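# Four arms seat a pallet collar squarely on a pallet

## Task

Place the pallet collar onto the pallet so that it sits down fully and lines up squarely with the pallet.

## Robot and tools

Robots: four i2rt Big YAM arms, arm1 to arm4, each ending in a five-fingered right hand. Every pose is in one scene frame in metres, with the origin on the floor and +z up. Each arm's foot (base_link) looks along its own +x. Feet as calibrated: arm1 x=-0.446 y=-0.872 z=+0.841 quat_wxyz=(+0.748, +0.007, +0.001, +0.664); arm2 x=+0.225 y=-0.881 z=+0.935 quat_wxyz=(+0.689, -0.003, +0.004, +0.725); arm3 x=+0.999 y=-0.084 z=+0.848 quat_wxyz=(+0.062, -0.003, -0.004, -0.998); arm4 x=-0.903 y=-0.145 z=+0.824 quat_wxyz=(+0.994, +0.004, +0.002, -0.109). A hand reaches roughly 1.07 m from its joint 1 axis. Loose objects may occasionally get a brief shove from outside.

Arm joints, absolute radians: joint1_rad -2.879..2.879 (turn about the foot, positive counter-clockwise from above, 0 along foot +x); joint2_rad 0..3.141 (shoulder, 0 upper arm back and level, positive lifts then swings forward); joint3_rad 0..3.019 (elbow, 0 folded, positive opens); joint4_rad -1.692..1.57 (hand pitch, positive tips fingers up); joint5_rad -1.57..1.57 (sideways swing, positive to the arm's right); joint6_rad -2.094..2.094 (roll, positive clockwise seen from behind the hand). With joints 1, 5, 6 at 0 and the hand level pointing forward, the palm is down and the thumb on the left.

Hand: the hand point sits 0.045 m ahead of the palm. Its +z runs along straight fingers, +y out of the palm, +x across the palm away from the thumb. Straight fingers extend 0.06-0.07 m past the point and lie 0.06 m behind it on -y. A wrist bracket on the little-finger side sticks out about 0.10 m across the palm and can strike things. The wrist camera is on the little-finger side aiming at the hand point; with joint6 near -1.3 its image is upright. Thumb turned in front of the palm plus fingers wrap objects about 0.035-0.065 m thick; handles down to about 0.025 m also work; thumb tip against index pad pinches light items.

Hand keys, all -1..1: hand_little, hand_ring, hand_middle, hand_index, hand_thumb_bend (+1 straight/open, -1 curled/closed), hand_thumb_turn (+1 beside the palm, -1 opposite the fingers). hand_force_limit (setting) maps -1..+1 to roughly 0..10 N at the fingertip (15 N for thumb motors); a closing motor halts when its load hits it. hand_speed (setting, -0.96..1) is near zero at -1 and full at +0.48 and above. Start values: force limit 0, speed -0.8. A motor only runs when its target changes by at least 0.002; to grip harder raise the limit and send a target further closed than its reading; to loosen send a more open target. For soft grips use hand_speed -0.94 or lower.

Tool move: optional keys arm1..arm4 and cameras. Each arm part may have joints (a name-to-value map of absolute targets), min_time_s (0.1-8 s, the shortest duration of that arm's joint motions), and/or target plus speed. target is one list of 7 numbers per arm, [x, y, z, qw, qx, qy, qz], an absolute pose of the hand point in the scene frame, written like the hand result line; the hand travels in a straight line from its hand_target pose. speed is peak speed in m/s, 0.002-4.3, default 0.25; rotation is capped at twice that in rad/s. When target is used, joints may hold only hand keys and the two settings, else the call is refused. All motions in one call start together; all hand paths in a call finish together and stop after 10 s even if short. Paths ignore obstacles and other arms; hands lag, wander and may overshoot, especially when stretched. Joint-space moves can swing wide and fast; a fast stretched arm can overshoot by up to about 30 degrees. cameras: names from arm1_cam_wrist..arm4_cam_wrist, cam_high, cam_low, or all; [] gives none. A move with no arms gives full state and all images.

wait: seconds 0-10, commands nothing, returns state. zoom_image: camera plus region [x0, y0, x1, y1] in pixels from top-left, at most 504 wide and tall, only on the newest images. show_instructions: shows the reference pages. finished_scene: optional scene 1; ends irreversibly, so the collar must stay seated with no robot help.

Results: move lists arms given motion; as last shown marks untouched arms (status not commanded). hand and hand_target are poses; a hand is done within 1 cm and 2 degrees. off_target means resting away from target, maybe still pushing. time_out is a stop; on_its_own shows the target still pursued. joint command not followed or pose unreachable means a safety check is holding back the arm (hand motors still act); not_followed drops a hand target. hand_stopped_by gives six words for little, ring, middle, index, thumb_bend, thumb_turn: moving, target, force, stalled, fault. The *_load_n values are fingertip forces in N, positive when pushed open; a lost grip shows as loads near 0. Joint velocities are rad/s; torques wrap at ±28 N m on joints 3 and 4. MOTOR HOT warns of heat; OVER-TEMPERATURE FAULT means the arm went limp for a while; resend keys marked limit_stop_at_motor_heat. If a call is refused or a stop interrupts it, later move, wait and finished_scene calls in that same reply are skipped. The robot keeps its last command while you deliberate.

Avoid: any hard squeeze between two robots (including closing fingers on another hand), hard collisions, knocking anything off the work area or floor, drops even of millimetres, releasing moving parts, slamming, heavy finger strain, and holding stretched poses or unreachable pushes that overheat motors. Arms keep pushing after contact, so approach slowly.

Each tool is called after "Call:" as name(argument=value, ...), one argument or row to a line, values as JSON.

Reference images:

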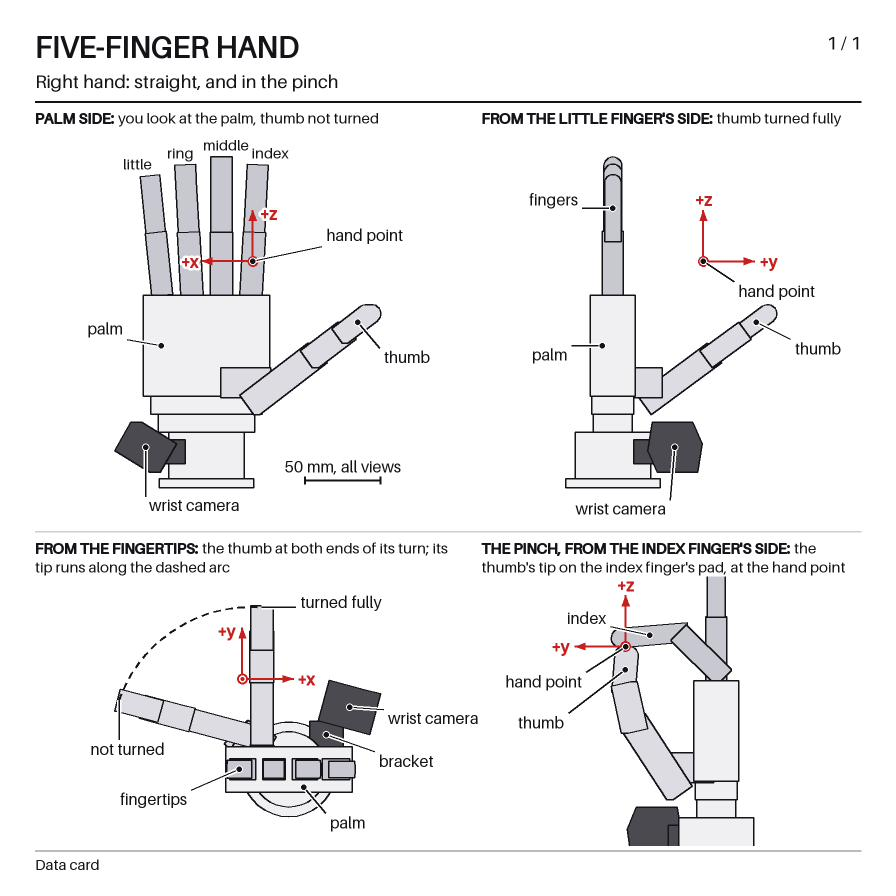

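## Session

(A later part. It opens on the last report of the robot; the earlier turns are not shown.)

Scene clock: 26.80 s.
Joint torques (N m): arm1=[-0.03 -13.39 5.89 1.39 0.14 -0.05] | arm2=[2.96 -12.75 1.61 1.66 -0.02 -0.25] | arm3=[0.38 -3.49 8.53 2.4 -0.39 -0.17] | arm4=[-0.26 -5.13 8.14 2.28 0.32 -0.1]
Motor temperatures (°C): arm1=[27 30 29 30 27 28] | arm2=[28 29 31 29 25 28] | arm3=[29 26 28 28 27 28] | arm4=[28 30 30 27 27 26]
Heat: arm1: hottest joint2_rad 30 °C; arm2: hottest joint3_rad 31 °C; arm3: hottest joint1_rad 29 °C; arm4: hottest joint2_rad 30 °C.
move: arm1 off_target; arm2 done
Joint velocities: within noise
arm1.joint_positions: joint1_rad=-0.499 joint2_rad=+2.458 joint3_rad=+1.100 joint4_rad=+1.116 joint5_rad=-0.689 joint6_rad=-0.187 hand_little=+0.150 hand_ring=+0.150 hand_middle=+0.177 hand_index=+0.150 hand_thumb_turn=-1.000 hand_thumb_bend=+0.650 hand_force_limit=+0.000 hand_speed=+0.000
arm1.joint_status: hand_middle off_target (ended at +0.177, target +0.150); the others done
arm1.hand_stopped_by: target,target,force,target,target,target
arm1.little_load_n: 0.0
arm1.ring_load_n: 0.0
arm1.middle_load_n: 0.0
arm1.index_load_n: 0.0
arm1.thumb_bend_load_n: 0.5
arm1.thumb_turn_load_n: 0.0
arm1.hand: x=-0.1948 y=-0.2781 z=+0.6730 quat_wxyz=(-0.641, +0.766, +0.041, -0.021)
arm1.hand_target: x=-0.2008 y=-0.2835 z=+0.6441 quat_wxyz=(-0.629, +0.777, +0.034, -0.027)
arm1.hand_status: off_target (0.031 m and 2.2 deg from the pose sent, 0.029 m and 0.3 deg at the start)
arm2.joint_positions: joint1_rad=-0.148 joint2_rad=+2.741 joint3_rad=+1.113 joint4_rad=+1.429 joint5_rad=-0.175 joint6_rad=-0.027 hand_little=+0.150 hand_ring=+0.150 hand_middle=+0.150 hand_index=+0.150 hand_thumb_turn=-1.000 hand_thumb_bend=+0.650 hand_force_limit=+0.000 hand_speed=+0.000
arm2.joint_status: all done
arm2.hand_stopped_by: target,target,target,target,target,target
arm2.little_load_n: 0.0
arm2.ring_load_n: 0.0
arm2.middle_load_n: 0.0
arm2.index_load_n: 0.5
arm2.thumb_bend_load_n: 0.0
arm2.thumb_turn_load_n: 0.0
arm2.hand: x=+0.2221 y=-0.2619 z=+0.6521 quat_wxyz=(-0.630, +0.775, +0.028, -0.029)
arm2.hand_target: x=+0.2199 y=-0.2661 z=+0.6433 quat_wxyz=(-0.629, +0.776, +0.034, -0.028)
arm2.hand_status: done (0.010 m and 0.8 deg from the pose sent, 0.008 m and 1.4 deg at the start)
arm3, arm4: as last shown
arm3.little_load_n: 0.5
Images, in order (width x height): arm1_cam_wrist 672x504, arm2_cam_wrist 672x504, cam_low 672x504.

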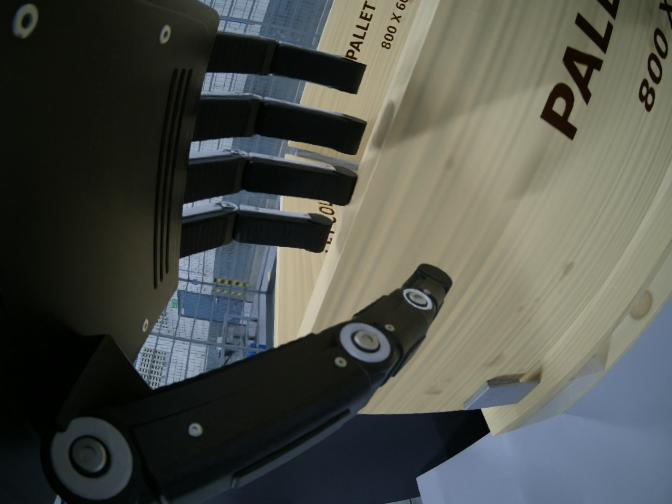

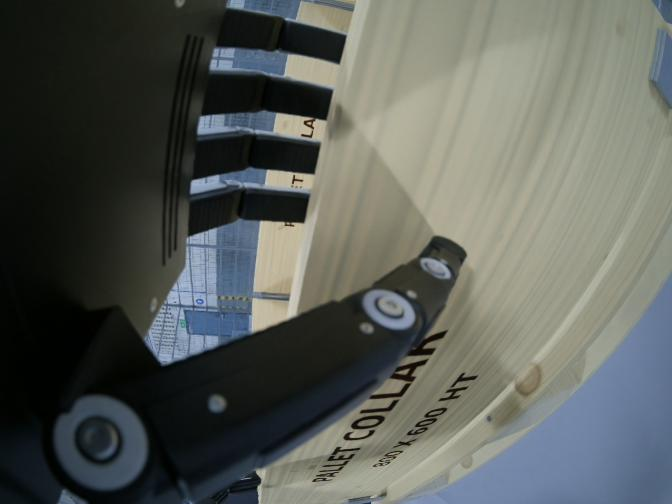

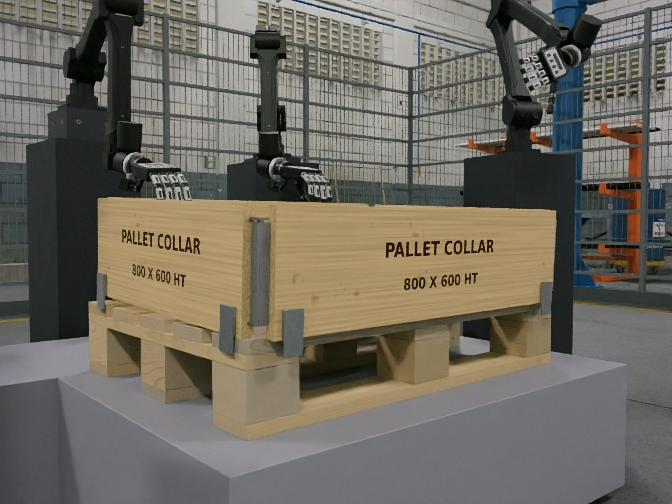

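Call:
move(
  arm1={"target": [-0.20, -0.28, 0.70, 0.6287, -0.7764, -0.034, 0.0275], "joints": {"hand_little": 0.35, "hand_ring": 0.35, "hand_middle": 0.35, "hand_index": 0.35}},
  cameras=["arm1_cam_wrist", "arm2_cam_wrist"],
)

Call:
zoom_image(
  camera="arm1_cam_wrist",
  region=[300, 150, 480, 300],
)

Call:
zoom_image(
  camera="arm2_cam_wrist",
  region=[220, 0, 370, 300],
)

Scene clock: 28.17 s.
Joint torques (N m): arm1=[0.03 -16.73 4.16 1.28 -0.11 -0.08] | arm2=[2.61 -12.75 1.54 1.72 -0.02 -0.23] | arm3=[0.67 -3.6 8.59 2.13 -0.38 -0.22] | arm4=[-0.26 -5.13 8.13 2.28 0.32 -0.1]
Motor temperatures (°C): arm1=[27 30 29 30 27 28] | arm2=[28 29 31 29 25 28] | arm3=[29 26 28 28 27 28] | arm4=[28 30 30 27 27 26]
Heat: arm1: hottest joint2_rad 30 °C; arm2: hottest joint3_rad 31 °C; arm3: hottest joint1_rad 29 °C; arm4: hottest joint2_rad 30 °C.
move: arm1 done
Joint velocities: within noise
arm1.joint_positions: joint1_rad=-0.499 joint2_rad=+2.362 joint3_rad=+1.064 joint4_rad=+1.037 joint5_rad=-0.679 joint6_rad=-0.187 hand_little=+0.350 hand_ring=+0.350 hand_middle=+0.350 hand_index=+0.350 hand_thumb_turn=-1.000 hand_thumb_bend=+0.650 hand_force_limit=+0.000 hand_speed=+0.000
arm1.joint_status: all done
arm1.hand_stopped_by: target,target,target,target,target,target
arm1.little_load_n: 0.0
arm1.ring_load_n: -0.5
arm1.middle_load_n: 0.0
arm1.index_load_n: 0.0
arm1.thumb_bend_load_n: 0.0
arm1.thumb_turn_load_n: 0.0
arm1.hand: x=-0.1924 y=-0.2774 z=+0.7060 quat_wxyz=(-0.635, +0.771, +0.035, -0.022)
arm1.hand_target: x=-0.1999 y=-0.2801 z=+0.7000 quat_wxyz=(-0.629, +0.776, +0.034, -0.027)
arm1.hand_status: done (0.010 m and 1.1 deg from the pose sent, 0.028 m and 2.2 deg at the start)
arm2: as last shown
arm2.index_load_n: 1.0
arm2.thumb_bend_load_n: 0.5
arm3.joint_positions: joint1_rad=-0.826 joint2_rad=+0.905 joint3_rad=+0.344 joint4_rad=+0.093 joint5_rad=-0.657 joint6_rad=-1.596 hand_little=+1.000 hand_ring=+1.000 hand_middle=+1.000 hand_index=+1.000 hand_thumb_turn=+1.000 hand_thumb_bend=+1.000 hand_force_limit=+0.000 hand_speed=-0.800
arm3.joint_status: not commanded
arm3.hand_stopped_by: target,target,target,target,target,target
arm3.little_load_n: 0.0
arm3.ring_load_n: 0.0
arm3.middle_load_n: 0.0
arm3.index_load_n: 0.0
arm3.thumb_bend_load_n: 0.0
arm3.thumb_turn_load_n: 0.0
arm3.hand: x=+0.6587 y=+0.1148 z=+0.9694 quat_wxyz=(+0.563, -0.111, -0.815, +0.084)
arm3.hand_target: x=+0.6601 y=+0.1200 z=+0.9701 quat_wxyz=(+0.568, -0.111, -0.812, +0.077)
arm3.hand_status: not commanded
arm4.joint_positions: joint1_rad=+1.336 joint2_rad=+1.150 joint3_rad=+0.586 joint4_rad=-0.152 joint5_rad=+1.009 joint6_rad=-0.685 hand_little=+1.000 hand_ring=+1.000 hand_middle=+1.000 hand_index=+1.000 hand_thumb_turn=+1.000 hand_thumb_bend=+1.000 hand_force_limit=+0.000 hand_speed=-0.800
arm4.joint_status: not commanded
arm4.hand_stopped_by: target,target,target,target,target,target
arm4.little_load_n: 0.5
arm4.ring_load_n: -0.5
arm4.middle_load_n: 0.0
arm4.index_load_n: 0.0
arm4.thumb_bend_load_n: 0.0
arm4.thumb_turn_load_n: 0.0
arm4.hand: x=-0.6011 y=+0.0777 z=+0.9663 quat_wxyz=(-0.071, +0.815, -0.110, +0.564)
arm4.hand_target: x=-0.6000 y=+0.0799 z=+0.9700 quat_wxyz=(-0.077, +0.812, -0.111, +0.568)
arm4.hand_status: not commanded
Images, in order (width x height): arm1_cam_wrist 672x504, arm2_cam_wrist 672x504.

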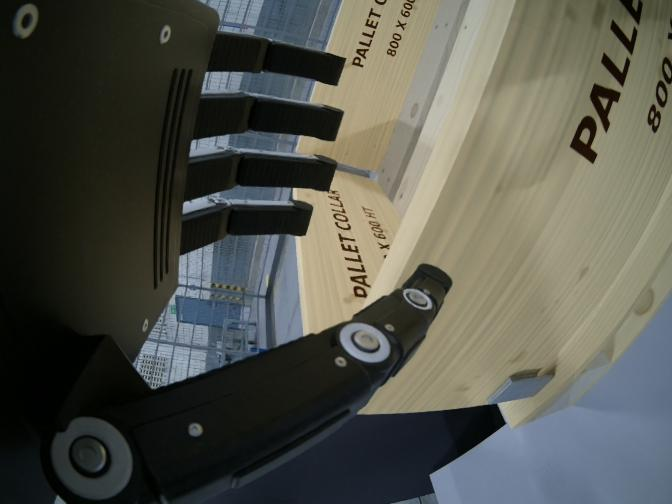

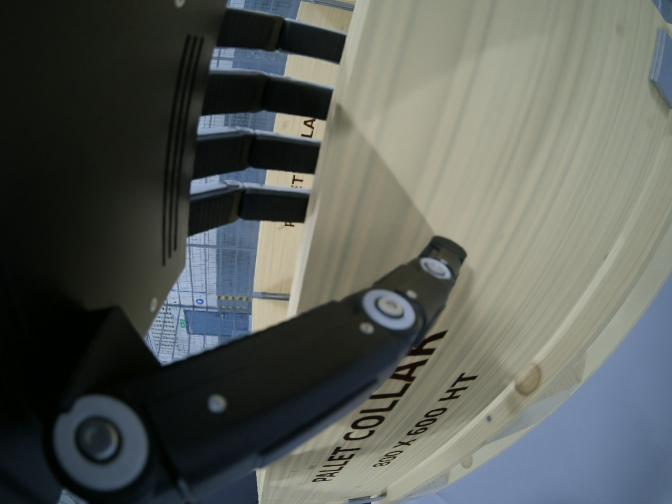

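Scaled by 2.800 from the camera's image (finer frame: 960x720).

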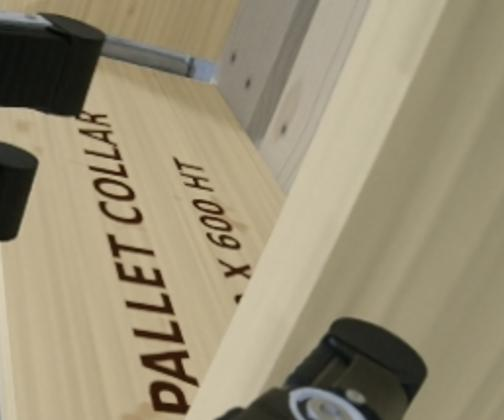

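Scaled by 1.680 from the camera's image (finer frame: 960x720).

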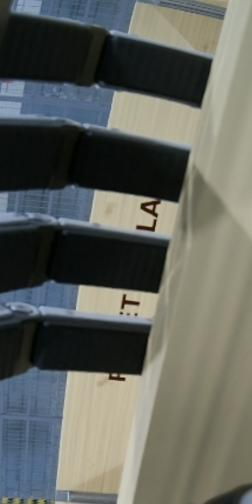

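Call:
move(
  arm1={"target": [-0.20, -0.257, 0.70, 0.6287, -0.7764, -0.034, 0.0275], "joints": {"hand_thumb_bend": 0.85}},
  arm2={"target": [0.22, -0.258, 0.645, 0.6287, -0.7764, -0.034, 0.0275], "joints": {"hand_thumb_bend": 0.8, "hand_little": 0.3, "hand_ring": 0.3, "hand_middle": 0.3, "hand_index": 0.3}},
)

Call:
move(
  arm1={"target": [-0.20, -0.257, 0.645, 0.6287, -0.7764, -0.034, 0.0275]},
  arm2={"target": [0.22, -0.258, 0.633, 0.6287, -0.7764, -0.034, 0.0275]},
  cameras=["arm1_cam_wrist", "arm2_cam_wrist", "cam_low"],
)

Call:
zoom_image(
  camera="arm1_cam_wrist",
  region=[200, 100, 400, 300],
)

Call:
zoom_image(
  camera="arm2_cam_wrist",
  region=[200, 100, 400, 300],
)

Scene clock: 30.00 s.
Joint torques (N m): arm1=[-0.32 -15.91 7.05 1.22 -0.13 0.02] | arm2=[3.31 -13.74 1.88 0.91 0.06 -0.22] | arm3=[1.03 -4.19 8.5 2.22 -0.39 -0.2] | arm4=[-0.26 -5.13 8.13 2.28 0.32 -0.1]
Motor temperatures (°C): arm1=[27 30 29 30 27 28] | arm2=[28 29 31 29 25 28] | arm3=[29 26 29 28 27 28] | arm4=[28 30 30 27 27 26]
Heat: arm1: hottest joint2_rad 30 °C; arm2: hottest joint3_rad 31 °C; arm3: hottest joint1_rad 29 °C; arm4: hottest joint2_rad 30 °C.
move: arm1 done; arm2 done
Joint velocities: within noise
arm1.joint_positions: joint1_rad=-0.470 joint2_rad=+2.362 joint3_rad=+1.090 joint4_rad=+1.001 joint5_rad=-0.654 joint6_rad=-0.187 hand_little=+0.350 hand_ring=+0.350 hand_middle=+0.350 hand_index=+0.350 hand_thumb_turn=-1.000 hand_thumb_bend=+0.850 hand_force_limit=+0.000 hand_speed=+0.000
arm1.joint_status: all done
arm1.hand_stopped_by: target,target,target,target,target,target
arm1.little_load_n: 0.0
arm1.ring_load_n: 0.0
arm1.middle_load_n: -0.5
arm1.index_load_n: 0.0
arm1.thumb_bend_load_n: 0.0
arm1.thumb_turn_load_n: 0.0
arm1.hand: x=-0.2005 y=-0.2627 z=+0.7060 quat_wxyz=(-0.630, +0.775, +0.036, -0.024)
arm1.hand_target: x=-0.2002 y=-0.2573 z=+0.7000 quat_wxyz=(-0.629, +0.776, +0.034, -0.027)
arm1.hand_status: done (0.008 m and 0.5 deg from the pose sent, 0.023 m and 1.1 deg at the start)
arm2.joint_positions: joint1_rad=-0.148 joint2_rad=+2.744 joint3_rad=+1.126 joint4_rad=+1.429 joint5_rad=-0.175 joint6_rad=-0.027 hand_little=+0.300 hand_ring=+0.300 hand_middle=+0.300 hand_index=+0.300 hand_thumb_turn=-1.000 hand_thumb_bend=+0.800 hand_force_limit=+0.000 hand_speed=+0.000
arm2.joint_status: all done
arm2.hand_stopped_by: target,target,target,target,target,target
arm2.little_load_n: 0.0
arm2.ring_load_n: 0.0
arm2.middle_load_n: 0.0
arm2.index_load_n: 0.0
arm2.thumb_bend_load_n: 0.0
arm2.thumb_turn_load_n: 0.0
arm2.hand: x=+0.2226 y=-0.2570 z=+0.6532 quat_wxyz=(-0.634, +0.772, +0.028, -0.029)
arm2.hand_target: x=+0.2199 y=-0.2582 z=+0.6452 quat_wxyz=(-0.629, +0.776, +0.034, -0.028)
arm2.hand_status: done (0.009 m and 1.0 deg from the pose sent, 0.008 m and 0.8 deg at the start)
arm3, arm4: as last shown
arm4.ring_load_n: 0.0
pictures: none

Scene clock: 31.23 s.
Joint torques (N m): arm1=[-0.38 -16.79 6.34 2.18 -0.17 0.08] | arm2=[2.9 -13.51 1.87 1.16 0.05 -0.23] | arm3=[0.26 -3.9 8.46 2.28 -0.36 -0.18] | arm4=[-0.26 -5.07 8.14 2.28 0.32 -0.1]
Motor temperatures (°C): arm1=[27 30 29 30 27 28] | arm2=[28 29 31 29 25 28] | arm3=[29 26 29 28 27 28] | arm4=[28 30 31 27 27 26]
Heat: arm1: hottest joint2_rad 30 °C; arm2: hottest joint3_rad 31 °C; arm3: hottest joint1_rad 29 °C; arm4: hottest joint3_rad 31 °C.
move: arm1 done; arm2 done
Joint velocities: within noise
arm1.joint_positions: joint1_rad=-0.470 joint2_rad=+2.510 joint3_rad=+1.162 joint4_rad=+1.049 joint5_rad=-0.654 joint6_rad=-0.187 hand_little=+0.350 hand_ring=+0.350 hand_middle=+0.350 hand_index=+0.350 hand_thumb_turn=-1.000 hand_thumb_bend=+0.850 hand_force_limit=+0.000 hand_speed=+0.000
arm1.joint_status: not commanded
arm1.hand_stopped_by: target,target,target,target,target,target
arm1.little_load_n: 0.0
arm1.ring_load_n: 0.0
arm1.middle_load_n: 0.0
arm1.index_load_n: 0.0
arm1.thumb_bend_load_n: 0.0
arm1.thumb_turn_load_n: 0.0
arm1.hand: x=-0.2027 y=-0.2646 z=+0.6441 quat_wxyz=(-0.622, +0.782, +0.031, -0.030)
arm1.hand_target: x=-0.2001 y=-0.2572 z=+0.6451 quat_wxyz=(-0.629, +0.776, +0.034, -0.027)
arm1.hand_status: done (0.008 m and 1.2 deg from the pose sent, 0.061 m and 0.5 deg at the start)
arm2.joint_positions: joint1_rad=-0.148 joint2_rad=+2.774 joint3_rad=+1.151 joint4_rad=+1.429 joint5_rad=-0.175 joint6_rad=-0.027 hand_little=+0.300 hand_ring=+0.300 hand_middle=+0.300 hand_index=+0.300 hand_thumb_turn=-1.000 hand_thumb_bend=+0.800 hand_force_limit=+0.000 hand_speed=+0.000
arm2.joint_status: not commanded
arm2.hand_stopped_by: target,target,target,target,target,target
arm2.little_load_n: 0.0
arm2.ring_load_n: 0.0
arm2.middle_load_n: 0.0
arm2.index_load_n: 0.0
arm2.thumb_bend_load_n: 0.0
arm2.thumb_turn_load_n: 0.0
arm2.hand: x=+0.2225 y=-0.2574 z=+0.6405 quat_wxyz=(-0.632, +0.774, +0.028, -0.029)
arm2.hand_target: x=+0.2199 y=-0.2583 z=+0.6331 quat_wxyz=(-0.629, +0.776, +0.034, -0.028)
arm2.hand_status: done (0.008 m and 0.8 deg from the pose sent, 0.020 m and 1.0 deg at the start)
arm3, arm4: as last shown
arm4.little_load_n: 0.0
Images, in order (width x height): arm1_cam_wrist 672x504, arm2_cam_wrist 672x504, cam_low 672x504.

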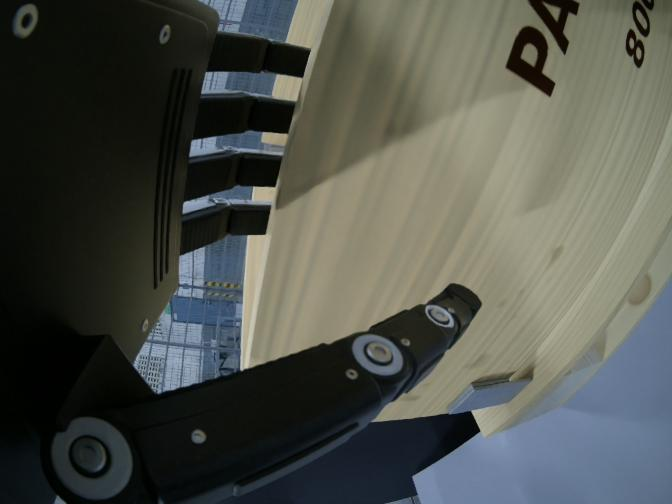

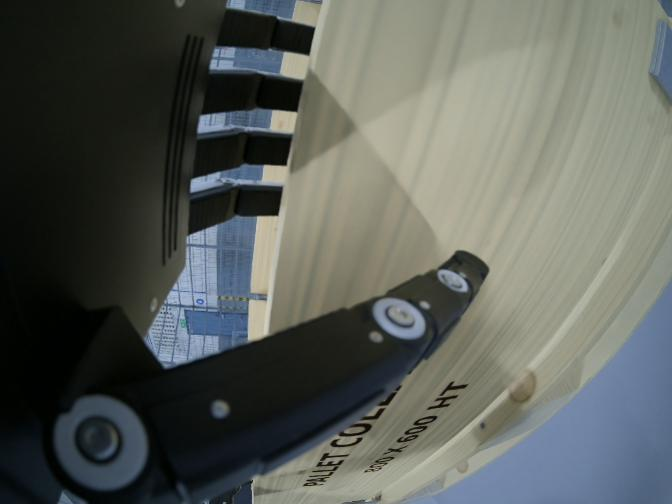

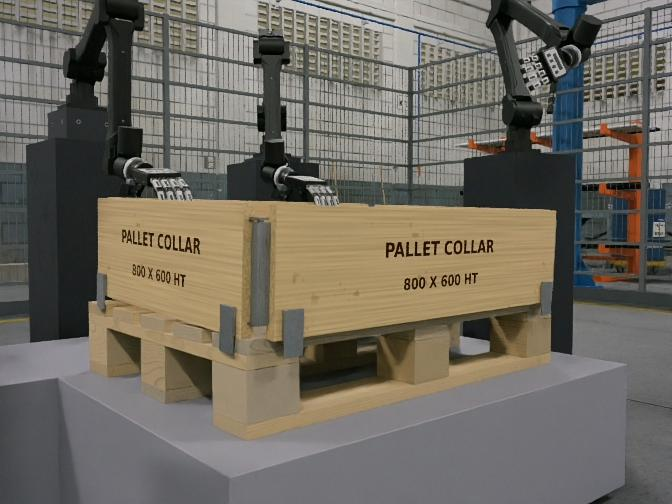

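Scaled by 2.520 from the camera's image (finer frame: 960x720).

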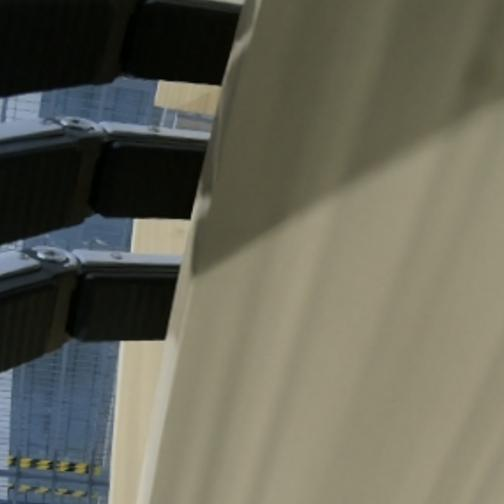

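Scaled by 2.520 from the camera's image (finer frame: 960x720).

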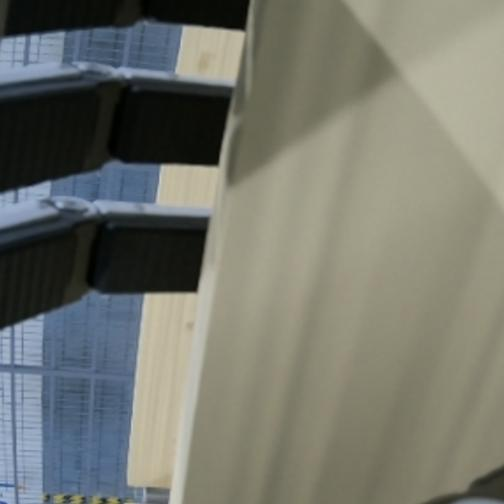

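Call:
move(
  arm1={"joints": {"hand_speed": -0.9, "hand_thumb_bend": -0.2, "hand_little": -0.4, "hand_ring": -0.4, "hand_middle": -0.4, "hand_index": -0.4}},
  arm2={"joints": {"hand_speed": -0.9, "hand_thumb_bend": -0.2, "hand_little": -0.4, "hand_ring": -0.4, "hand_middle": -0.4, "hand_index": -0.4}},
  cameras=["arm1_cam_wrist", "arm2_cam_wrist", "cam_low"],
)

Scene clock: 36.13 s.
Joint torques (N m): arm1=[-0.79 -17.55 5.04 1.99 -0.26 0.05] | arm2=[3.08 -13.86 0.51 1.14 0.03 -0.25] | arm3=[-0.21 -4.31 8.47 2.36 -0.35 -0.18] | arm4=[-0.26 -5.13 8.13 2.26 0.32 -0.1]
Motor temperatures (°C): arm1=[27 31 29 30 27 28] | arm2=[28 29 31 29 25 28] | arm3=[29 26 29 28 27 28] | arm4=[28 30 31 27 27 26]
Heat: arm1: hottest joint2_rad 31 °C; arm2: hottest joint3_rad 31 °C; arm3: hottest joint1_rad 29 °C; arm4: hottest joint3_rad 31 °C.
move: arm1 off_target; arm2 off_target
Joint velocities: within noise
arm1.joint_positions: joint1_rad=-0.463 joint2_rad=+2.510 joint3_rad=+1.177 joint4_rad=+1.050 joint5_rad=-0.651 joint6_rad=-0.187 hand_little=-0.188 hand_ring=-0.132 hand_middle=-0.086 hand_index=-0.039 hand_thumb_turn=-1.000 hand_thumb_bend=+0.417 hand_force_limit=+0.000 hand_speed=-0.900
arm1.joint_status: hand_little off_target (ended at -0.188, target -0.400); hand_ring off_target (ended at -0.132, target -0.400); hand_middle off_target (ended at -0.086, target -0.400); hand_index off_target (ended at -0.039, target -0.400); hand_thumb_bend off_target (ended at +0.417, target -0.200); the others done
arm1.hand_stopped_by: force,force,force,force,force,target
arm1.little_load_n: 6.5
arm1.ring_load_n: 4.0
arm1.middle_load_n: 0.5
arm1.index_load_n: 0.0
arm1.thumb_bend_load_n: 7.5
arm1.thumb_turn_load_n: 1.0
arm1.hand: x=-0.2022 y=-0.2566 z=+0.6483 quat_wxyz=(-0.626, +0.778, +0.036, -0.028)
arm1.hand_target: x=-0.2002 y=-0.2573 z=+0.6451 quat_wxyz=(-0.629, +0.776, +0.034, -0.028)
arm1.hand_status: not commanded
arm2.joint_positions: joint1_rad=-0.148 joint2_rad=+2.774 joint3_rad=+1.173 joint4_rad=+1.429 joint5_rad=-0.175 joint6_rad=-0.027 hand_little=-0.238 hand_ring=-0.192 hand_middle=-0.164 hand_index=-0.154 hand_thumb_turn=-1.000 hand_thumb_bend=+0.541 hand_force_limit=+0.000 hand_speed=-0.900
arm2.joint_status: hand_little off_target (ended at -0.238, target -0.400); hand_ring off_target (ended at -0.192, target -0.400); hand_middle off_target (ended at -0.164, target -0.400); hand_index off_target (ended at -0.154, target -0.400); hand_thumb_bend off_target (ended at +0.541, target -0.200); the others done
arm2.hand_stopped_by: force,force,force,force,force,target
arm2.little_load_n: 5.0
arm2.ring_load_n: 4.0
arm2.middle_load_n: 5.5
arm2.index_load_n: 4.5
arm2.thumb_bend_load_n: 7.5
arm2.thumb_turn_load_n: 0.5
arm2.hand: x=+0.2236 y=-0.2465 z=+0.6454 quat_wxyz=(-0.640, +0.767, +0.029, -0.028)
arm2.hand_target: x=+0.2199 y=-0.2582 z=+0.6331 quat_wxyz=(-0.629, +0.776, +0.034, -0.028)
arm2.hand_status: not commanded
arm3, arm4: as last shown
Images, in order (width x height): arm1_cam_wrist 672x504, arm2_cam_wrist 672x504, cam_low 672x504.

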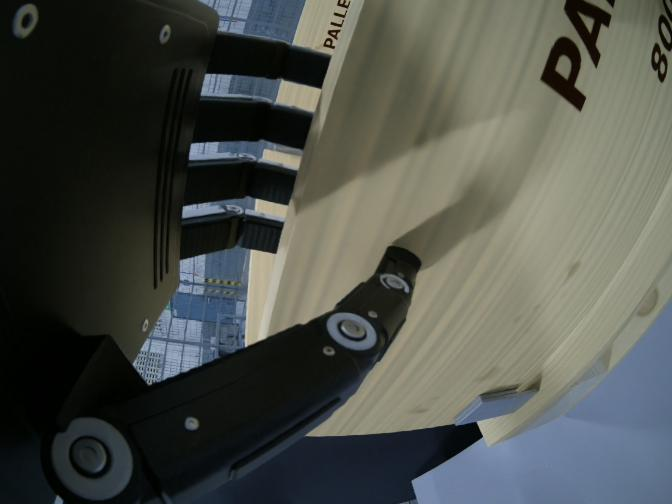

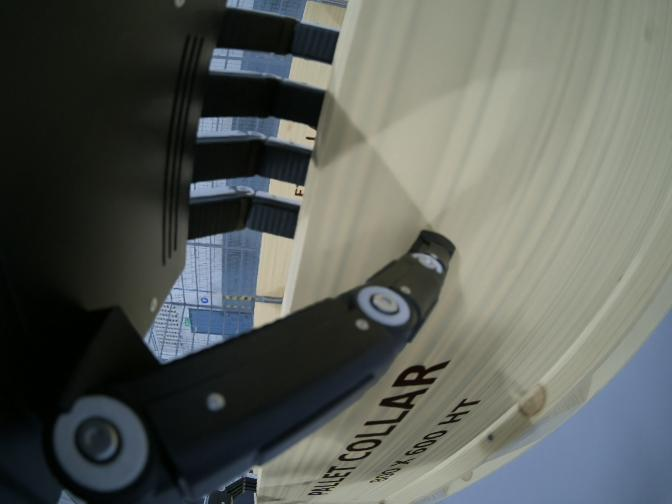

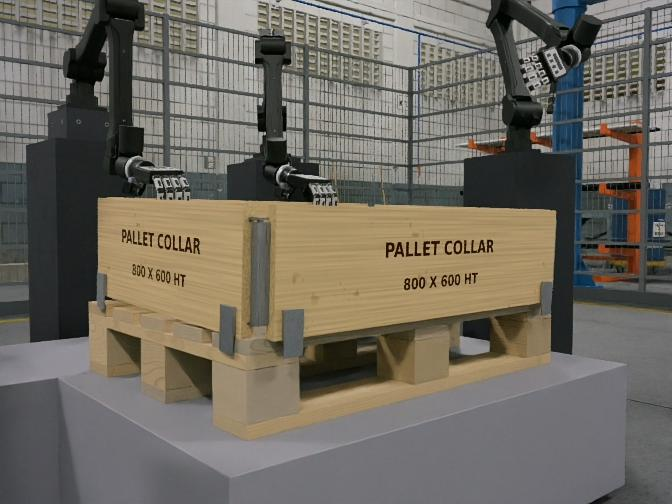

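Call:
move(
  arm1={"joints": {"hand_force_limit": 0.2, "hand_middle": -0.45, "hand_index": -0.45}},
  arm2={"joints": {"hand_force_limit": 0.2, "hand_middle": -0.45, "hand_index": -0.45}},
)

Call:
move(
  arm1={"joints": {"hand_force_limit": 0.8, "hand_thumb_bend": -0.25}},
  arm2={"joints": {"hand_force_limit": 0.8, "hand_thumb_bend": -0.25}},
)

Scene clock: 36.83 s.
Joint torques (N m): arm1=[-0.67 -17.55 5.14 2.13 -0.31 0.05] | arm2=[3.02 -13.98 0.55 1.17 0.03 -0.23] | arm3=[0.21 -3.78 8.55 2.29 -0.39 -0.11] | arm4=[-0.21 -5.13 8.13 2.26 0.32 -0.1]
Motor temperatures (°C): arm1=[27 31 29 30 27 28] | arm2=[28 29 31 29 25 28] | arm3=[29 26 29 28 27 28] | arm4=[28 30 31 27 27 26]
Heat: arm1: hottest joint2_rad 31 °C; arm2: hottest joint3_rad 31 °C; arm3: hottest joint1_rad 29 °C; arm4: hottest joint3_rad 31 °C.
move: arm1 off_target; arm2 off_target
Joint velocities: within noise
arm1.joint_positions: joint1_rad=-0.463 joint2_rad=+2.510 joint3_rad=+1.177 joint4_rad=+1.050 joint5_rad=-0.651 joint6_rad=-0.187 hand_little=-0.188 hand_ring=-0.132 hand_middle=-0.111 hand_index=-0.083 hand_thumb_turn=-1.000 hand_thumb_bend=+0.417 hand_force_limit=+0.200 hand_speed=-0.900
arm1.joint_status: hand_middle off_target (ended at -0.111, target -0.450); hand_index off_target (ended at -0.083, target -0.450); the others done
arm1.hand_stopped_by: force,force,force,force,force,target
arm1.little_load_n: 4.5
arm1.ring_load_n: 2.5
arm1.middle_load_n: 7.0
arm1.index_load_n: 6.5
arm1.thumb_bend_load_n: 8.5
arm1.thumb_turn_load_n: 0.5
arm1.hand: x=-0.2022 y=-0.2566 z=+0.6483 quat_wxyz=(-0.626, +0.778, +0.036, -0.028)
arm1.hand_target: x=-0.2001 y=-0.2573 z=+0.6451 quat_wxyz=(-0.629, +0.776, +0.034, -0.028)
arm1.hand_status: not commanded
arm2.joint_positions: joint1_rad=-0.148 joint2_rad=+2.774 joint3_rad=+1.173 joint4_rad=+1.428 joint5_rad=-0.175 joint6_rad=-0.027 hand_little=-0.238 hand_ring=-0.192 hand_middle=-0.171 hand_index=-0.162 hand_thumb_turn=-1.000 hand_thumb_bend=+0.541 hand_force_limit=+0.200 hand_speed=-0.900
arm2.joint_status: hand_middle off_target (ended at -0.171, target -0.450); hand_index off_target (ended at -0.162, target -0.450); the others done
arm2.hand_stopped_by: force,force,force,force,force,target
arm2.little_load_n: 4.5
arm2.ring_load_n: 4.0
arm2.middle_load_n: 7.5
arm2.index_load_n: 5.5
arm2.thumb_bend_load_n: 8.0
arm2.thumb_turn_load_n: 0.5
arm2.hand: x=+0.2236 y=-0.2466 z=+0.6452 quat_wxyz=(-0.640, +0.767, +0.029, -0.028)
arm2.hand_target: x=+0.2199 y=-0.2582 z=+0.6331 quat_wxyz=(-0.629, +0.776, +0.034, -0.028)
arm2.hand_status: not commanded
arm3, arm4: as last shown
arm3.thumb_turn_load_n: -0.5
pictures: none

Scene clock: 37.47 s.
Joint torques (N m): arm1=[-1.03 -17.32 5.01 2.28 -0.31 0.03] | arm2=[2.78 -13.45 0.46 1.18 0.06 -0.22] | arm3=[0.21 -4.54 8.49 2.4 -0.37 -0.19] | arm4=[-0.26 -5.19 8.12 2.28 0.32 -0.1]
Motor temperatures (°C): arm1=[27 31 29 30 27 28] | arm2=[28 29 31 29 25 28] | arm3=[29 26 29 28 27 28] | arm4=[28 30 31 27 27 26]
Heat: arm1: hottest joint2_rad 31 °C; arm2: hottest joint3_rad 31 °C; arm3: hottest joint1_rad 29 °C; arm4: hottest joint3_rad 31 °C.
move: arm1 off_target; arm2 off_target
Joint velocities: within noise
arm1.joint_positions: joint1_rad=-0.463 joint2_rad=+2.510 joint3_rad=+1.177 joint4_rad=+1.050 joint5_rad=-0.651 joint6_rad=-0.187 hand_little=-0.188 hand_ring=-0.132 hand_middle=-0.111 hand_index=-0.083 hand_thumb_turn=-1.000 hand_thumb_bend=+0.395 hand_force_limit=+0.800 hand_speed=-0.900
arm1.joint_status: hand_thumb_bend off_target (ended at +0.395, target -0.250); the others done
arm1.hand_stopped_by: force,force,force,force,force,target
arm1.little_load_n: 5.0
arm1.ring_load_n: 2.5
arm1.middle_load_n: 8.0
arm1.index_load_n: 7.0
arm1.thumb_bend_load_n: 13.5
arm1.thumb_turn_load_n: 1.0
arm1.hand: x=-0.2022 y=-0.2566 z=+0.6483 quat_wxyz=(-0.626, +0.778, +0.036, -0.028)
arm1.hand_target: x=-0.2001 y=-0.2573 z=+0.6451 quat_wxyz=(-0.629, +0.776, +0.034, -0.028)
arm1.hand_status: not commanded
arm2.joint_positions: joint1_rad=-0.148 joint2_rad=+2.774 joint3_rad=+1.173 joint4_rad=+1.428 joint5_rad=-0.175 joint6_rad=-0.027 hand_little=-0.238 hand_ring=-0.192 hand_middle=-0.171 hand_index=-0.162 hand_thumb_turn=-1.000 hand_thumb_bend=+0.515 hand_force_limit=+0.800 hand_speed=-0.900
arm2.joint_status: hand_thumb_bend off_target (ended at +0.515, target -0.250); the others done
arm2.hand_stopped_by: force,force,force,force,force,target
arm2.little_load_n: 5.0
arm2.ring_load_n: 4.5
arm2.middle_load_n: 8.0
arm2.index_load_n: 6.5
arm2.thumb_bend_load_n: 13.0
arm2.thumb_turn_load_n: 0.5
arm2.hand: x=+0.2236 y=-0.2466 z=+0.6452 quat_wxyz=(-0.640, +0.767, +0.029, -0.028)
arm2.hand_target: x=+0.2199 y=-0.2582 z=+0.6331 quat_wxyz=(-0.629, +0.776, +0.034, -0.028)
arm2.hand_status: not commanded
arm3, arm4: as last shown
arm3.thumb_turn_load_n: 0.0
pictures: none

Call:
move(
  arm3={"target": [0.44, 0.14, 0.76, 0.4411, -0.5447, -0.5543, 0.4489], "joints": {"hand_speed": 0, "hand_thumb_turn": -1, "hand_thumb_bend": 0.85, "hand_little": 0.35, "hand_ring": 0.35, "hand_middle": 0.35, "hand_index": 0.35}},
  arm4={"target": [-0.43, 0.17, 0.76, 0.4565, -0.5637, 0.5349, -0.4332], "joints": {"hand_speed": 0, "hand_thumb_turn": -1, "hand_thumb_bend": 0.85, "hand_little": 0.35, "hand_ring": 0.35, "hand_middle": 0.35, "hand_index": 0.35}},
  cameras=["arm3_cam_wrist", "arm4_cam_wrist", "cam_low", "cam_high"],
)

Call:
zoom_image(
  camera="arm3_cam_wrist",
  region=[300, 150, 600, 400],
)

Call:
zoom_image(
  camera="arm4_cam_wrist",
  region=[300, 150, 600, 400],
)

Scene clock: 41.83 s.
Joint torques (N m): arm1=[-0.73 -17.67 4.86 2.15 -0.3 0.03] | arm2=[2.96 -13.86 0.49 1.22 0.03 -0.22] | arm3=[3.9 -15.15 5.56 2.25 0.03 -0.09] | arm4=[-0.73 -10.75 4.31 2.85 0 0.13]
Motor temperatures (°C): arm1=[27 31 29 30 27 28] | arm2=[28 30 31 29 25 28] | arm3=[29 27 29 28 27 28] | arm4=[28 30 31 27 27 26]
Heat: arm1: hottest joint2_rad 31 °C; arm2: hottest joint3_rad 31 °C; arm3: hottest joint1_rad 29 °C; arm4: hottest joint3_rad 31 °C.
move: arm3 off_target; arm4 off_target
Joint velocities: within noise
arm1, arm2: as last shown
arm1.middle_load_n: 7.5
arm1.index_load_n: 6.5
arm1.thumb_bend_load_n: 14.0
arm1.thumb_turn_load_n: 0.5
arm2.ring_load_n: 4.0
arm2.index_load_n: 6.0
arm3.joint_positions: joint1_rad=-0.730 joint2_rad=+2.167 joint3_rad=+0.842 joint4_rad=+1.042 joint5_rad=-0.595 joint6_rad=-0.164 hand_little=+0.350 hand_ring=+0.350 hand_middle=+0.350 hand_index=+0.350 hand_thumb_turn=-1.000 hand_thumb_bend=+0.850 hand_force_limit=+0.000 hand_speed=+0.000
arm3.joint_status: all done
arm3.hand_stopped_by: target,target,target,target,target,target
arm3.little_load_n: 0.5
arm3.ring_load_n: 0.0
arm3.middle_load_n: 0.0
arm3.index_load_n: 0.0
arm3.thumb_bend_load_n: 0.0
arm3.thumb_turn_load_n: 0.0
arm3.hand: x=+0.4506 y=+0.1431 z=+0.7602 quat_wxyz=(+0.436, -0.552, -0.555, +0.443)
arm3.hand_target: x=+0.4403 y=+0.1397 z=+0.7601 quat_wxyz=(+0.441, -0.545, -0.554, +0.449)
arm3.hand_status: off_target (0.011 m and 1.2 deg from the pose sent, 0.304 m and 74.1 deg at the start)
arm4.joint_positions: joint1_rad=+0.973 joint2_rad=+2.070 joint3_rad=+0.667 joint4_rad=+1.102 joint5_rad=+0.680 joint6_rad=+0.152 hand_little=+0.350 hand_ring=+0.350 hand_middle=+0.350 hand_index=+0.350 hand_thumb_turn=-1.000 hand_thumb_bend=+0.850 hand_force_limit=+0.000 hand_speed=+0.000
arm4.joint_status: all done
arm4.hand_stopped_by: target,target,target,target,target,target
arm4.little_load_n: -0.5
arm4.ring_load_n: 0.0
arm4.middle_load_n: 0.0
arm4.index_load_n: 0.0
arm4.thumb_bend_load_n: 0.0
arm4.thumb_turn_load_n: 0.0
arm4.hand: x=-0.4401 y=+0.1640 z=+0.7523 quat_wxyz=(-0.442, +0.579, -0.531, +0.433)
arm4.hand_target: x=-0.4303 y=+0.1697 z=+0.7601 quat_wxyz=(-0.456, +0.564, -0.535, +0.433)
arm4.hand_status: off_target (0.014 m and 2.4 deg from the pose sent, 0.283 m and 74.7 deg at the start)
pictures: arm3_cam_wrist, arm4_cam_wrist, cam_high, cam_low
Images, in order (width x height): arm3_cam_wrist 672x504, arm4_cam_wrist 672x504, cam_high 672x504, cam_low 672x504.

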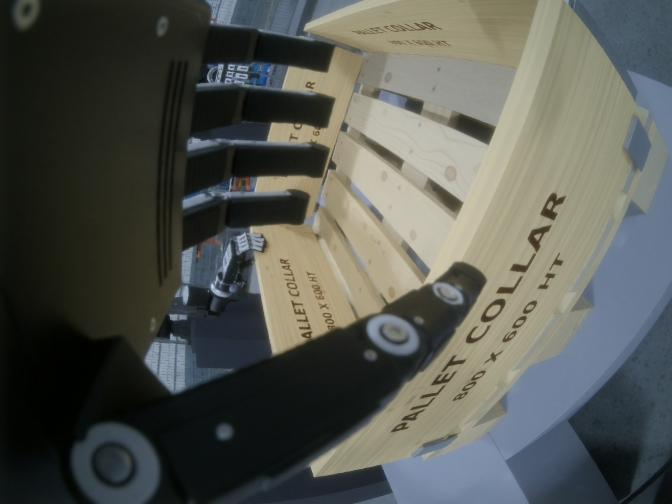

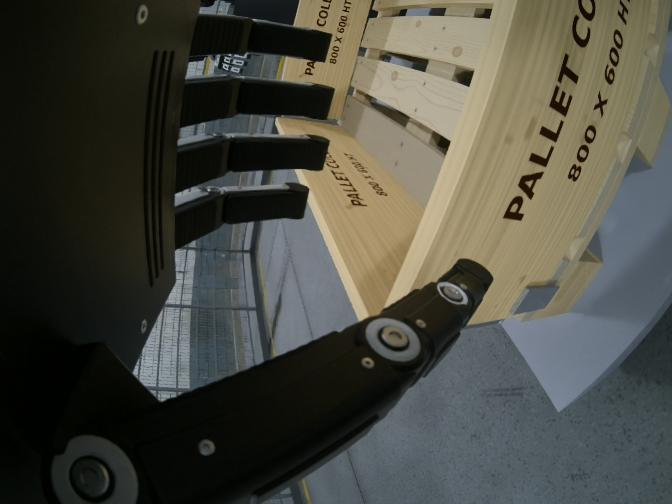

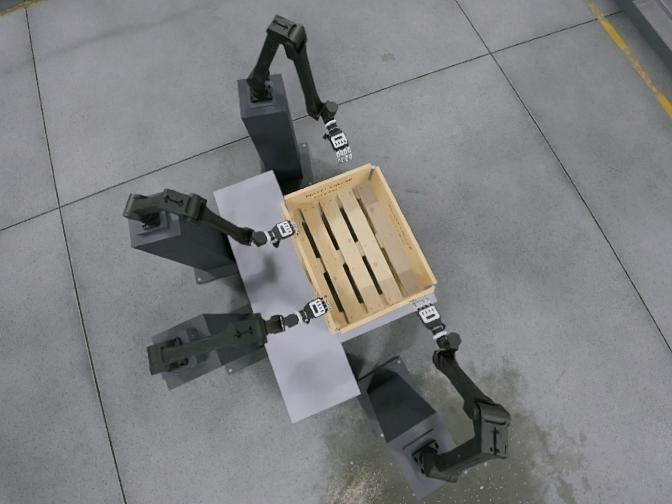

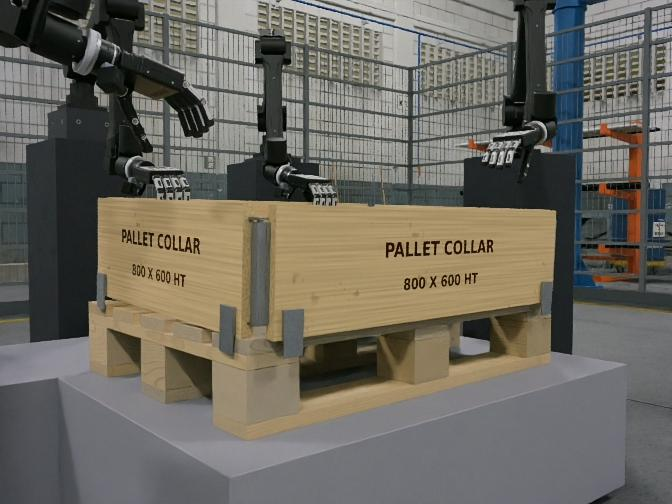

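Scaled by 1.680 from the camera's image (finer frame: 960x720).

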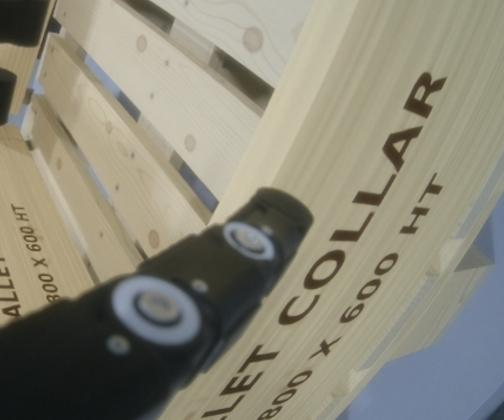

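Scaled by 1.680 from the camera's image (finer frame: 960x720).

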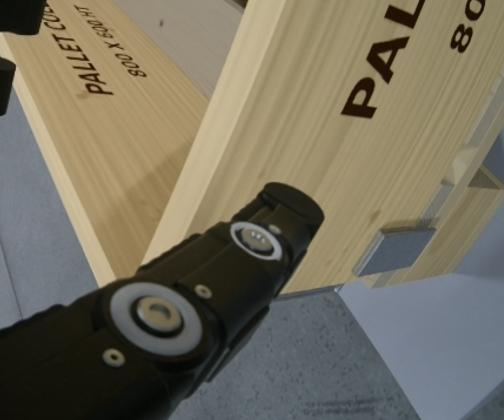

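Call:
zoom_image(
  camera="arm3_cam_wrist",
  region=[410, 180, 530, 280],
)

Call:
zoom_image(
  camera="arm4_cam_wrist",
  region=[370, 200, 490, 300],
)

Scaled by 4.200 from the camera's image (finer frame: 960x720).

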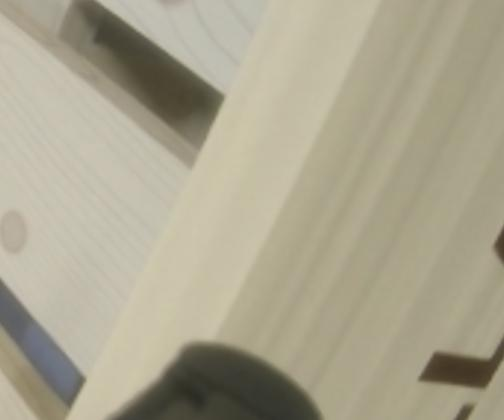

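Scaled by 4.200 from the camera's image (finer frame: 960x720).

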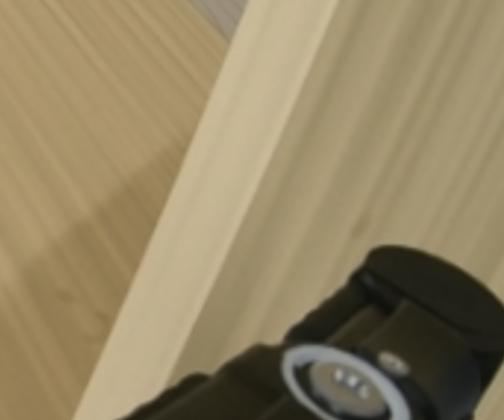

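Call:
move(
  arm3={"target": [0.425, 0.14, 0.705, 0.4411, -0.5447, -0.5543, 0.4489]},
  arm4={"target": [-0.385, 0.17, 0.71, 0.4565, -0.5637, 0.5349, -0.4332]},
  cameras=["arm3_cam_wrist", "arm4_cam_wrist", "cam_low"],
)

Call:
zoom_image(
  camera="arm3_cam_wrist",
  region=[380, 180, 530, 305],
)

Call:
zoom_image(
  camera="arm4_cam_wrist",
  region=[360, 180, 510, 305],
)

Scene clock: 43.70 s.
Joint torques (N m): arm1=[-0.79 -17.38 5.08 2.11 -0.33 0.06] | arm2=[2.96 -13.98 0.58 1.21 0.05 -0.25] | arm3=[3.02 -17.14 4.44 2.28 0 0] | arm4=[-0.32 -12.63 3.82 2.89 -0.07 -0.09]
Motor temperatures (°C): arm1=[27 32 29 30 27 28] | arm2=[28 30 31 29 25 28] | arm3=[29 27 29 28 27 28] | arm4=[28 30 31 27 27 26]
Heat: arm1: hottest joint2_rad 32 °C; arm2: hottest joint3_rad 31 °C; arm3: hottest joint1_rad 29 °C; arm4: hottest joint3_rad 31 °C.
move: arm3 off_target; arm4 off_target
Joint velocities: within noise
arm1, arm2: as last shown
arm1.little_load_n: 4.5
arm1.thumb_bend_load_n: 13.5
arm2.middle_load_n: 7.5
arm2.thumb_bend_load_n: 13.5
arm3.joint_positions: joint1_rad=-0.712 joint2_rad=+2.343 joint3_rad=+0.936 joint4_rad=+1.121 joint5_rad=-0.579 joint6_rad=-0.159 hand_little=+0.350 hand_ring=+0.350 hand_middle=+0.350 hand_index=+0.350 hand_thumb_turn=-1.000 hand_thumb_bend=+0.850 hand_force_limit=+0.000 hand_speed=+0.000
arm3.joint_status: not commanded
arm3.hand_stopped_by: target,target,target,target,target,target
arm3.little_load_n: 0.0
arm3.ring_load_n: 0.0
arm3.middle_load_n: 0.0
arm3.index_load_n: 0.0
arm3.thumb_bend_load_n: 0.0
arm3.thumb_turn_load_n: 0.0
arm3.hand: x=+0.4352 y=+0.1428 z=+0.7014 quat_wxyz=(+0.434, -0.554, -0.556, +0.443)
arm3.hand_target: x=+0.4253 y=+0.1398 z=+0.7050 quat_wxyz=(+0.441, -0.545, -0.554, +0.449)
arm3.hand_status: off_target (0.011 m and 1.5 deg from the pose sent, 0.061 m and 1.2 deg at the start)
arm4.joint_positions: joint1_rad=+0.898 joint2_rad=+2.255 joint3_rad=+0.807 joint4_rad=+1.157 joint5_rad=+0.614 joint6_rad=+0.149 hand_little=+0.350 hand_ring=+0.350 hand_middle=+0.350 hand_index=+0.350 hand_thumb_turn=-1.000 hand_thumb_bend=+0.850 hand_force_limit=+0.000 hand_speed=+0.000
arm4.joint_status: not commanded
arm4.hand_stopped_by: target,target,target,target,target,target
arm4.little_load_n: 0.0
arm4.ring_load_n: 0.0
arm4.middle_load_n: 0.0
arm4.index_load_n: 0.0
arm4.thumb_bend_load_n: 0.0
arm4.thumb_turn_load_n: 0.0
arm4.hand: x=-0.3943 y=+0.1633 z=+0.7005 quat_wxyz=(-0.443, +0.573, -0.539, +0.429)
arm4.hand_target: x=-0.3853 y=+0.1697 z=+0.7100 quat_wxyz=(-0.456, +0.564, -0.535, +0.433)
arm4.hand_status: off_target (0.015 m and 1.9 deg from the pose sent, 0.070 m and 2.4 deg at the start)
Images, in order (width x height): arm3_cam_wrist 672x504, arm4_cam_wrist 672x504, cam_low 672x504.

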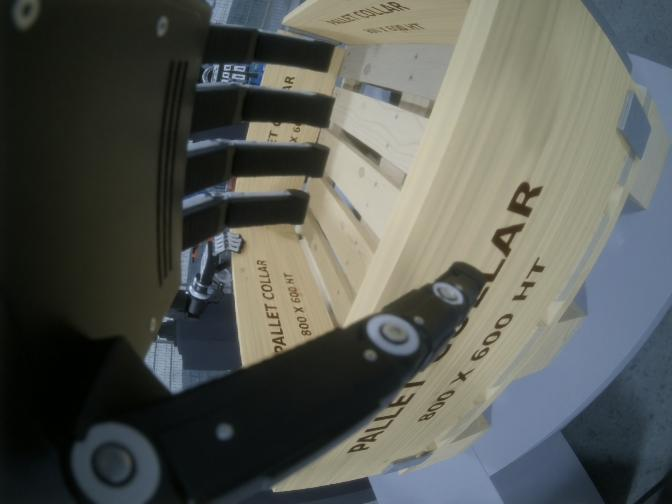

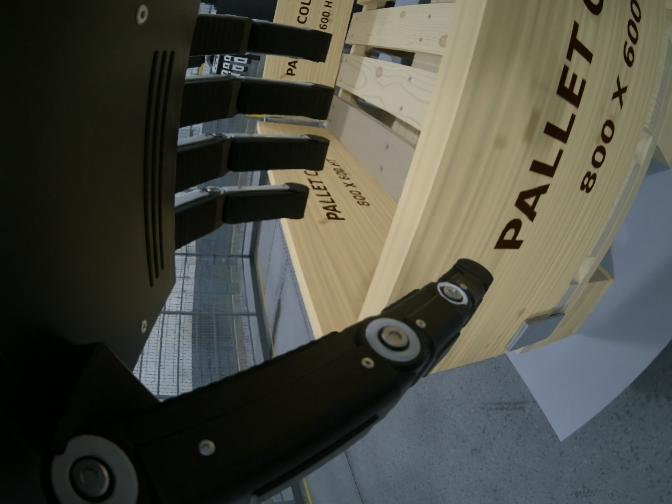

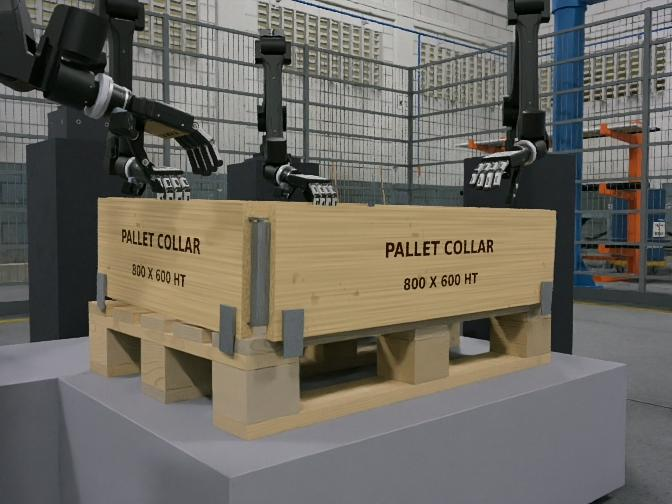

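Scaled by 3.360 from the camera's image (finer frame: 960x720).

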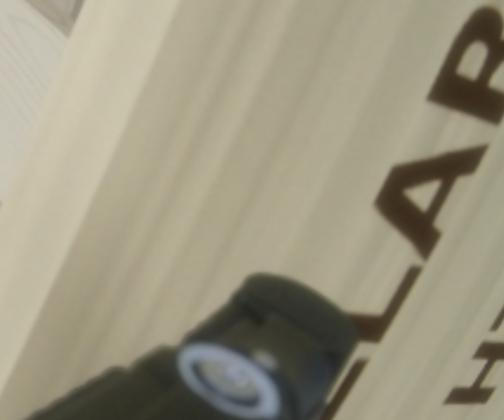

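Scaled by 3.360 from the camera's image (finer frame: 960x720).

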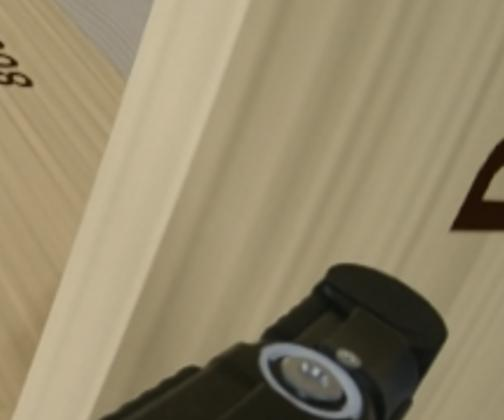

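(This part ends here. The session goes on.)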